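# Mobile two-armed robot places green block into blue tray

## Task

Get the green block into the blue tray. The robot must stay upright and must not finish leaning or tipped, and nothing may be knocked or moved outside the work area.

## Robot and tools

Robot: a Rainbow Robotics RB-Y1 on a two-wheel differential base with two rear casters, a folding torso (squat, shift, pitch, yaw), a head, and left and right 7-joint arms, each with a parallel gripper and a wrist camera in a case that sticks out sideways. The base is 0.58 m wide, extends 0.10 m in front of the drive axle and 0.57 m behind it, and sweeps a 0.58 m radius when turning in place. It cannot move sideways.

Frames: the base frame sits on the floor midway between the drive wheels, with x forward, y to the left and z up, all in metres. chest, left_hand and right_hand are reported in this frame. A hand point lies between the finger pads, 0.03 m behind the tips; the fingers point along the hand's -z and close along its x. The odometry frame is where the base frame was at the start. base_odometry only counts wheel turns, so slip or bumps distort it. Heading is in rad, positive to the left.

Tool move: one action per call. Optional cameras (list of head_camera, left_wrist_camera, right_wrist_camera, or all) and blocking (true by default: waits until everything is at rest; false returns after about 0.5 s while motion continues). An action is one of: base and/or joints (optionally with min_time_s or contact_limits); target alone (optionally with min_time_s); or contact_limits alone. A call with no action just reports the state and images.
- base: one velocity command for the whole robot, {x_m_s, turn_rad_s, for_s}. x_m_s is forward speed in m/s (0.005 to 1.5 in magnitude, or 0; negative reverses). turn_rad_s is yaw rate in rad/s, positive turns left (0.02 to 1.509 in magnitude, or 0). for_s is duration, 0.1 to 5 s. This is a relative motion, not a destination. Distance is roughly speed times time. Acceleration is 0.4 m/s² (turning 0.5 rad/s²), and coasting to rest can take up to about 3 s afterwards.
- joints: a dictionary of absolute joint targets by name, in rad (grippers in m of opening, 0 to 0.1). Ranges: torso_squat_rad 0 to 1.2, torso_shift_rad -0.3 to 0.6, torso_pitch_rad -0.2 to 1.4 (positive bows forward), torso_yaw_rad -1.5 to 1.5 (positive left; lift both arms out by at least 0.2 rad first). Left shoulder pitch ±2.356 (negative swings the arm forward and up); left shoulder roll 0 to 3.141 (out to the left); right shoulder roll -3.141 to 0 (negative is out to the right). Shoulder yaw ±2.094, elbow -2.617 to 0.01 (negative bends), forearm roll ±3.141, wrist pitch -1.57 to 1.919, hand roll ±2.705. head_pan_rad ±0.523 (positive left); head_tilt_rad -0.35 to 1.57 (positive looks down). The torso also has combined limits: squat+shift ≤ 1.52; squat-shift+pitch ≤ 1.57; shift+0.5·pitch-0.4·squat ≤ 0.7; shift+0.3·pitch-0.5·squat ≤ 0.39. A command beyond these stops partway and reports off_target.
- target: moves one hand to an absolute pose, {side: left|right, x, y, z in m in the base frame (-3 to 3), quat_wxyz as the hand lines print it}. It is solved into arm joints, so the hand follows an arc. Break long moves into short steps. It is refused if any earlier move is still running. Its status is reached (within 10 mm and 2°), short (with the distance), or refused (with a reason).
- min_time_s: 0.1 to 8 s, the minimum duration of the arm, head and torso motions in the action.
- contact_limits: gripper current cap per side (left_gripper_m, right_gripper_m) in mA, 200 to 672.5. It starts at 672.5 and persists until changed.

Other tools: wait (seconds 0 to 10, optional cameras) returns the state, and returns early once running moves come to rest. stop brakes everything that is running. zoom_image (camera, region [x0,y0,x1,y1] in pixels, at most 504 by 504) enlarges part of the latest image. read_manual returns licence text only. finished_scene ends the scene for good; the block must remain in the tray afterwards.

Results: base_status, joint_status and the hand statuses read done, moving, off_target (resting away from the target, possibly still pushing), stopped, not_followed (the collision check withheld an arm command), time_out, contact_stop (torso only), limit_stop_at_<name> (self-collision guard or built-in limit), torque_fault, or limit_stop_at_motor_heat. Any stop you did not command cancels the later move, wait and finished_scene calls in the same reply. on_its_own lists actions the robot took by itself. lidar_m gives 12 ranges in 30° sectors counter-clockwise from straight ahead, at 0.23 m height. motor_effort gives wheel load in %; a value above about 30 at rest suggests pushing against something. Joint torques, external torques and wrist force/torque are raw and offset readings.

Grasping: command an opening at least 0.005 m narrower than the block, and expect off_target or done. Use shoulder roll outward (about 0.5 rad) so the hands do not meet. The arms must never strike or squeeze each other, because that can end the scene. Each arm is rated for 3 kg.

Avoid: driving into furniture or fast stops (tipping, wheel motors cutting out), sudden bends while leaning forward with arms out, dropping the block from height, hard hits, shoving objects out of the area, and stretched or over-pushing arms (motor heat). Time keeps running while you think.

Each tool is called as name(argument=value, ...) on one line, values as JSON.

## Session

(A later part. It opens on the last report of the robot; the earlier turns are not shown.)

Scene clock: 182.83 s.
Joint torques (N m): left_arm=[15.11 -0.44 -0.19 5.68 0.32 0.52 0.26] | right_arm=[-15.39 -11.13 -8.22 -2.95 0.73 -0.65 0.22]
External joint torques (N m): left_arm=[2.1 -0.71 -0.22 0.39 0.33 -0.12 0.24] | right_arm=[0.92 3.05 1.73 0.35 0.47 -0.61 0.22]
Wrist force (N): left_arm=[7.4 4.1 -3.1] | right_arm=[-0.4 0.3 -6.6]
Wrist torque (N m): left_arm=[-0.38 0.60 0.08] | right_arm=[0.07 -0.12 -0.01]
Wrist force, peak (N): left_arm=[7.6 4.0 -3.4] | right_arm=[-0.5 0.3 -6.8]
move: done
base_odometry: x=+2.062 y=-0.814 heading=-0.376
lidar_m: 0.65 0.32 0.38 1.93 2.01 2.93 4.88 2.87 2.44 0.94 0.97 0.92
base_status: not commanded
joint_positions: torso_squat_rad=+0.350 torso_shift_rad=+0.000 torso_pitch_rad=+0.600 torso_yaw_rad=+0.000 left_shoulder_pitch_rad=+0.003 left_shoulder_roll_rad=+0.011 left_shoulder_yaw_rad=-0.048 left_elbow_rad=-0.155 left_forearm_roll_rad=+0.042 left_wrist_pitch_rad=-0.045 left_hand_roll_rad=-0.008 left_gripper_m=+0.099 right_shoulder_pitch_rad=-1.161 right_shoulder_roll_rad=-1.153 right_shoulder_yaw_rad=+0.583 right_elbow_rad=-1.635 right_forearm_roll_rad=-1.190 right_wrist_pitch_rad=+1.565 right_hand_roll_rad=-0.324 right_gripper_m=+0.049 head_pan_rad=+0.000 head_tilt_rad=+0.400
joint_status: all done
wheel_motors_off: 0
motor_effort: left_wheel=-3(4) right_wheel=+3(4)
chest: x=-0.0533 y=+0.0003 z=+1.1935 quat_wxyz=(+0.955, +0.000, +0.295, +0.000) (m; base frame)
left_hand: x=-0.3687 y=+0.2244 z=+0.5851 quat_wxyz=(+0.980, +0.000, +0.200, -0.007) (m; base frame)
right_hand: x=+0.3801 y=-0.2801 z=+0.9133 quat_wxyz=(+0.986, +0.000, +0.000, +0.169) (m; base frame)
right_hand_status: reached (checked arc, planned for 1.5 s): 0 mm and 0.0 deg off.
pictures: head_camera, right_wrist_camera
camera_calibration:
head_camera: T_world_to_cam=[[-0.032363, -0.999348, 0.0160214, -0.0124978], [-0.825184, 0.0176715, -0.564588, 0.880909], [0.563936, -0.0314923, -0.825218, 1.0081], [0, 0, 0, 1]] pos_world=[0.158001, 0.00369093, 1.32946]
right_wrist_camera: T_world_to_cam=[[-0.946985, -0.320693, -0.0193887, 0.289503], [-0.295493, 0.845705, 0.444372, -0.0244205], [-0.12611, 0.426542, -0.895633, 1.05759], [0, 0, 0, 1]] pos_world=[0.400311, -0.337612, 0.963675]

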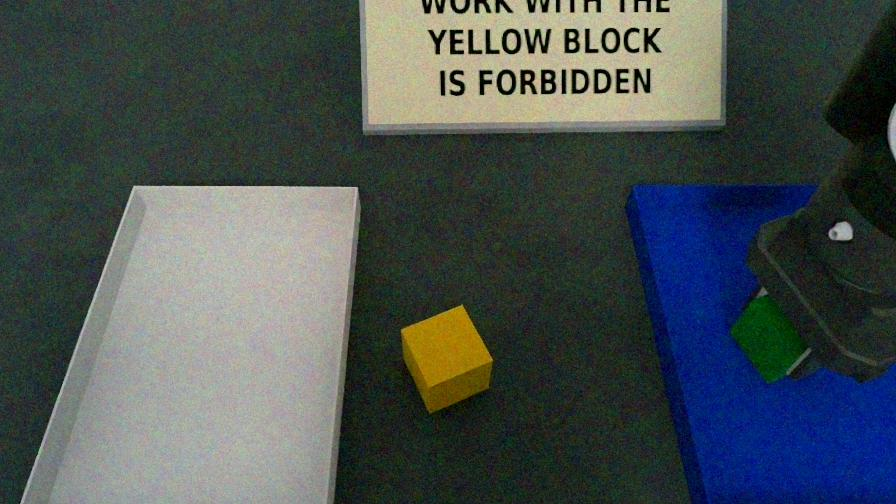

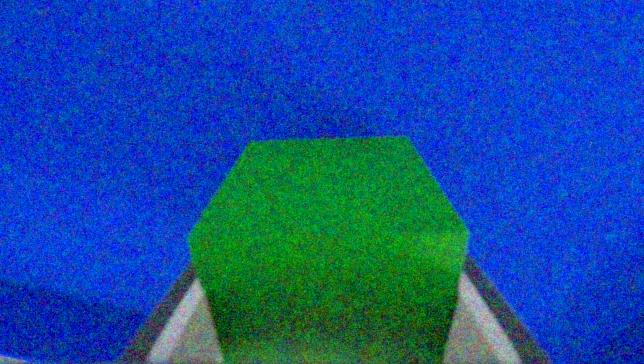

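move(target={"side":"right","x":0.38,"y":-0.28,"z":0.909,"quat_wxyz":[0.9856,0,0,0.169]})

move(joints={"right_gripper_m":0.09})

move(target={"side":"right","x":0.38,"y":-0.28,"z":1.02,"quat_wxyz":[0.9856,0,0,0.169]}, min_time_s=1, cameras=["head_camera","right_wrist_camera"])

Scene clock: 199.07 s.
Joint torques (N m): left_arm=[15.75 0.29 -0.08 5.9 0.11 0.66 0.1] | right_arm=[-15.68 -12.69 -8.29 -3.5 0.32 -0.55 0.12]
External joint torques (N m): left_arm=[2.74 0.01 -0.12 0.62 0.12 0.02 0.08] | right_arm=[0.63 1.47 1.62 -0.16 0.07 -0.51 0.12]
Wrist force (N): left_arm=[7.3 4.0 -3.2] | right_arm=[-0.5 0.4 -6.6]
Wrist torque (N m): left_arm=[-0.37 0.59 0.09] | right_arm=[0.06 -0.11 0.00]
Wrist force, peak (N): left_arm=[7.9 3.7 -3.3] | right_arm=[-1.0 0.2 -8.7]
move: done
base_odometry: x=+2.062 y=-0.814 heading=-0.376
lidar_m: 0.63 0.31 0.38 1.94 2.01 2.93 4.89 2.85 2.45 0.94 0.98 0.92
base_status: not commanded
joint_positions: torso_squat_rad=+0.350 torso_shift_rad=+0.000 torso_pitch_rad=+0.600 torso_yaw_rad=+0.000 left_shoulder_pitch_rad=+0.003 left_shoulder_roll_rad=+0.011 left_shoulder_yaw_rad=-0.048 left_elbow_rad=-0.155 left_forearm_roll_rad=+0.042 left_wrist_pitch_rad=-0.045 left_hand_roll_rad=-0.008 left_gripper_m=+0.099 right_shoulder_pitch_rad=-1.157 right_shoulder_roll_rad=-1.148 right_shoulder_yaw_rad=+0.587 right_elbow_rad=-1.628 right_forearm_roll_rad=-1.184 right_wrist_pitch_rad=+1.557 right_hand_roll_rad=-0.320 right_gripper_m=+0.049 head_pan_rad=+0.000 head_tilt_rad=+0.400
joint_status: all done
wheel_motors_off: 0
motor_effort: left_wheel=-3(4) right_wheel=+3(4)
chest: x=-0.0533 y=+0.0003 z=+1.1935 quat_wxyz=(+0.955, +0.000, +0.295, +0.000) (m; base frame)
left_hand: x=-0.3687 y=+0.2244 z=+0.5851 quat_wxyz=(+0.980, +0.000, +0.200, -0.007) (m; base frame)
right_hand: x=+0.3800 y=-0.2801 z=+0.9092 quat_wxyz=(+0.986, +0.000, +0.000, +0.169) (m; base frame)
right_hand_status: reached (checked arc, planned for 0.1 s): 0 mm and 0.0 deg off.
pictures: none

Scene clock: 200.03 s.
Joint torques (N m): left_arm=[15.05 -0.31 0.15 5.69 0.03 0.45 0.07] | right_arm=[-16.46 -12 -8.67 -3.21 0.62 -0.37 0.17]
External joint torques (N m): left_arm=[2.04 -0.59 0.12 0.41 0.03 -0.19 0.05] | right_arm=[-0.16 2.17 1.25 0.12 0.36 -0.33 0.17]
Wrist force (N): left_arm=[7.4 3.9 -3.1] | right_arm=[-0.4 0.3 -5.8]
Wrist torque (N m): left_arm=[-0.36 0.59 0.07] | right_arm=[0.07 -0.10 -0.01]
Wrist force, peak (N): left_arm=[7.6 4.0 -3.5] | right_arm=[-0.1 0.1 -6.7]
move: done
base_odometry: x=+2.062 y=-0.814 heading=-0.376
lidar_m: 0.63 0.31 0.38 1.93 2.02 2.94 4.88 2.87 2.45 0.94 0.99 0.91
base_status: not commanded
joint_positions: torso_squat_rad=+0.350 torso_shift_rad=+0.000 torso_pitch_rad=+0.600 torso_yaw_rad=+0.000 left_shoulder_pitch_rad=+0.003 left_shoulder_roll_rad=+0.011 left_shoulder_yaw_rad=-0.048 left_elbow_rad=-0.155 left_forearm_roll_rad=+0.042 left_wrist_pitch_rad=-0.045 left_hand_roll_rad=-0.008 left_gripper_m=+0.099 right_shoulder_pitch_rad=-1.157 right_shoulder_roll_rad=-1.148 right_shoulder_yaw_rad=+0.587 right_elbow_rad=-1.628 right_forearm_roll_rad=-1.184 right_wrist_pitch_rad=+1.557 right_hand_roll_rad=-0.320 right_gripper_m=+0.090 head_pan_rad=+0.000 head_tilt_rad=+0.400
joint_status: all done
wheel_motors_off: 0
motor_effort: left_wheel=-3(4) right_wheel=+2(4)
chest: x=-0.0533 y=+0.0003 z=+1.1935 quat_wxyz=(+0.955, +0.000, +0.295, +0.000) (m; base frame)
left_hand: x=-0.3687 y=+0.2244 z=+0.5851 quat_wxyz=(+0.980, +0.000, +0.200, -0.007) (m; base frame)
right_hand: x=+0.3800 y=-0.2801 z=+0.9092 quat_wxyz=(+0.986, +0.000, +0.000, +0.169) (m; base frame)
pictures: none

Scene clock: 201.37 s.
Joint torques (N m): left_arm=[15.58 -0.22 -0.43 5.57 -0.05 0.6 0.09] | right_arm=[-16.79 -13.9 -9.81 -3.03 0.03 0.05 -0.13]
External joint torques (N m): left_arm=[2.57 -0.5 -0.47 0.29 -0.04 -0.04 0.07] | right_arm=[-0.17 0.04 0.43 -0.9 -0.22 0.09 -0.13]
Wrist force (N): left_arm=[7.6 3.9 -3.2] | right_arm=[-0.6 0.0 -5.9]
Wrist torque (N m): left_arm=[-0.36 0.62 0.07] | right_arm=[0.06 -0.14 0.14]
Wrist force, peak (N): left_arm=[7.6 4.1 -3.2] | right_arm=[-0.5 0.1 -6.3]
move: done
base_odometry: x=+2.062 y=-0.814 heading=-0.376
lidar_m: 0.64 0.32 0.38 1.93 2.01 2.95 4.89 2.86 2.44 0.94 0.99 0.93
base_status: not commanded
joint_positions: torso_squat_rad=+0.350 torso_shift_rad=+0.000 torso_pitch_rad=+0.600 torso_yaw_rad=+0.000 left_shoulder_pitch_rad=+0.003 left_shoulder_roll_rad=+0.011 left_shoulder_yaw_rad=-0.048 left_elbow_rad=-0.155 left_forearm_roll_rad=+0.042 left_wrist_pitch_rad=-0.045 left_hand_roll_rad=-0.008 left_gripper_m=+0.099 right_shoulder_pitch_rad=-1.310 right_shoulder_roll_rad=-1.262 right_shoulder_yaw_rad=+0.481 right_elbow_rad=-1.729 right_forearm_roll_rad=-1.364 right_wrist_pitch_rad=+1.788 right_hand_roll_rad=-0.383 right_gripper_m=+0.090 head_pan_rad=+0.000 head_tilt_rad=+0.400
joint_status: all done
wheel_motors_off: 0
motor_effort: left_wheel=-3(4) right_wheel=+4(4)
chest: x=-0.0533 y=+0.0003 z=+1.1935 quat_wxyz=(+0.955, +0.000, +0.295, +0.000) (m; base frame)
left_hand: x=-0.3687 y=+0.2244 z=+0.5851 quat_wxyz=(+0.980, +0.000, +0.200, -0.007) (m; base frame)
right_hand: x=+0.3801 y=-0.2800 z=+1.0200 quat_wxyz=(+0.986, +0.000, +0.000, +0.169) (m; base frame)
right_hand_status: reached (checked arc, planned for 1.0 s): 0 mm and 0.0 deg off.
pictures: head_camera, right_wrist_camera
camera_calibration:
head_camera: T_world_to_cam=[[-0.032363, -0.999348, 0.0160214, -0.0124946], [-0.825184, 0.0176715, -0.564588, 0.880991], [0.563936, -0.0314923, -0.825218, 1.00805], [0, 0, 0, 1]] pos_world=[0.158101, 0.00369093, 1.32946]
right_wrist_camera: T_world_to_cam=[[-0.946905, -0.320954, -0.018966, 0.291028], [-0.295491, 0.845502, 0.44476, -0.0723621], [-0.126712, 0.42675, -0.895449, 1.15313], [0, 0, 0, 1]] pos_world=[0.400309, -0.337511, 1.07028]

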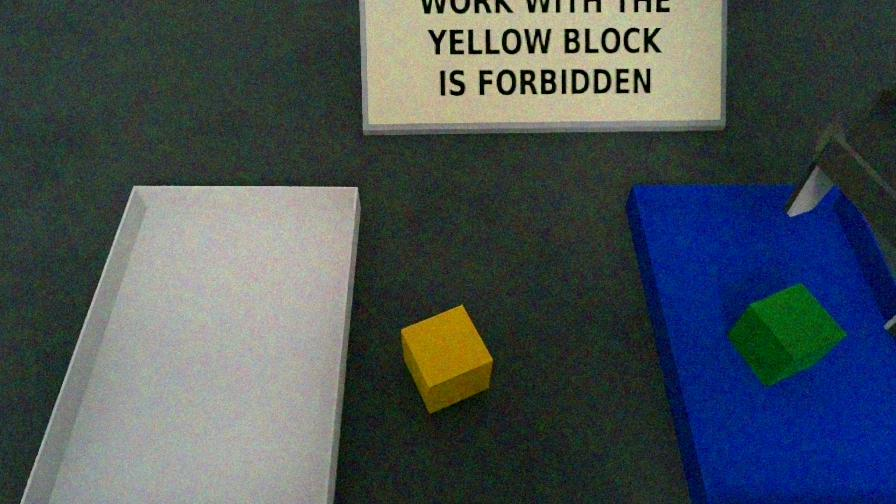

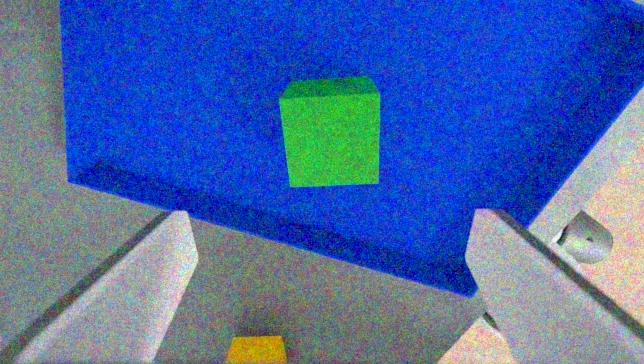

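finished_scene()

The scene is finished: the task was done.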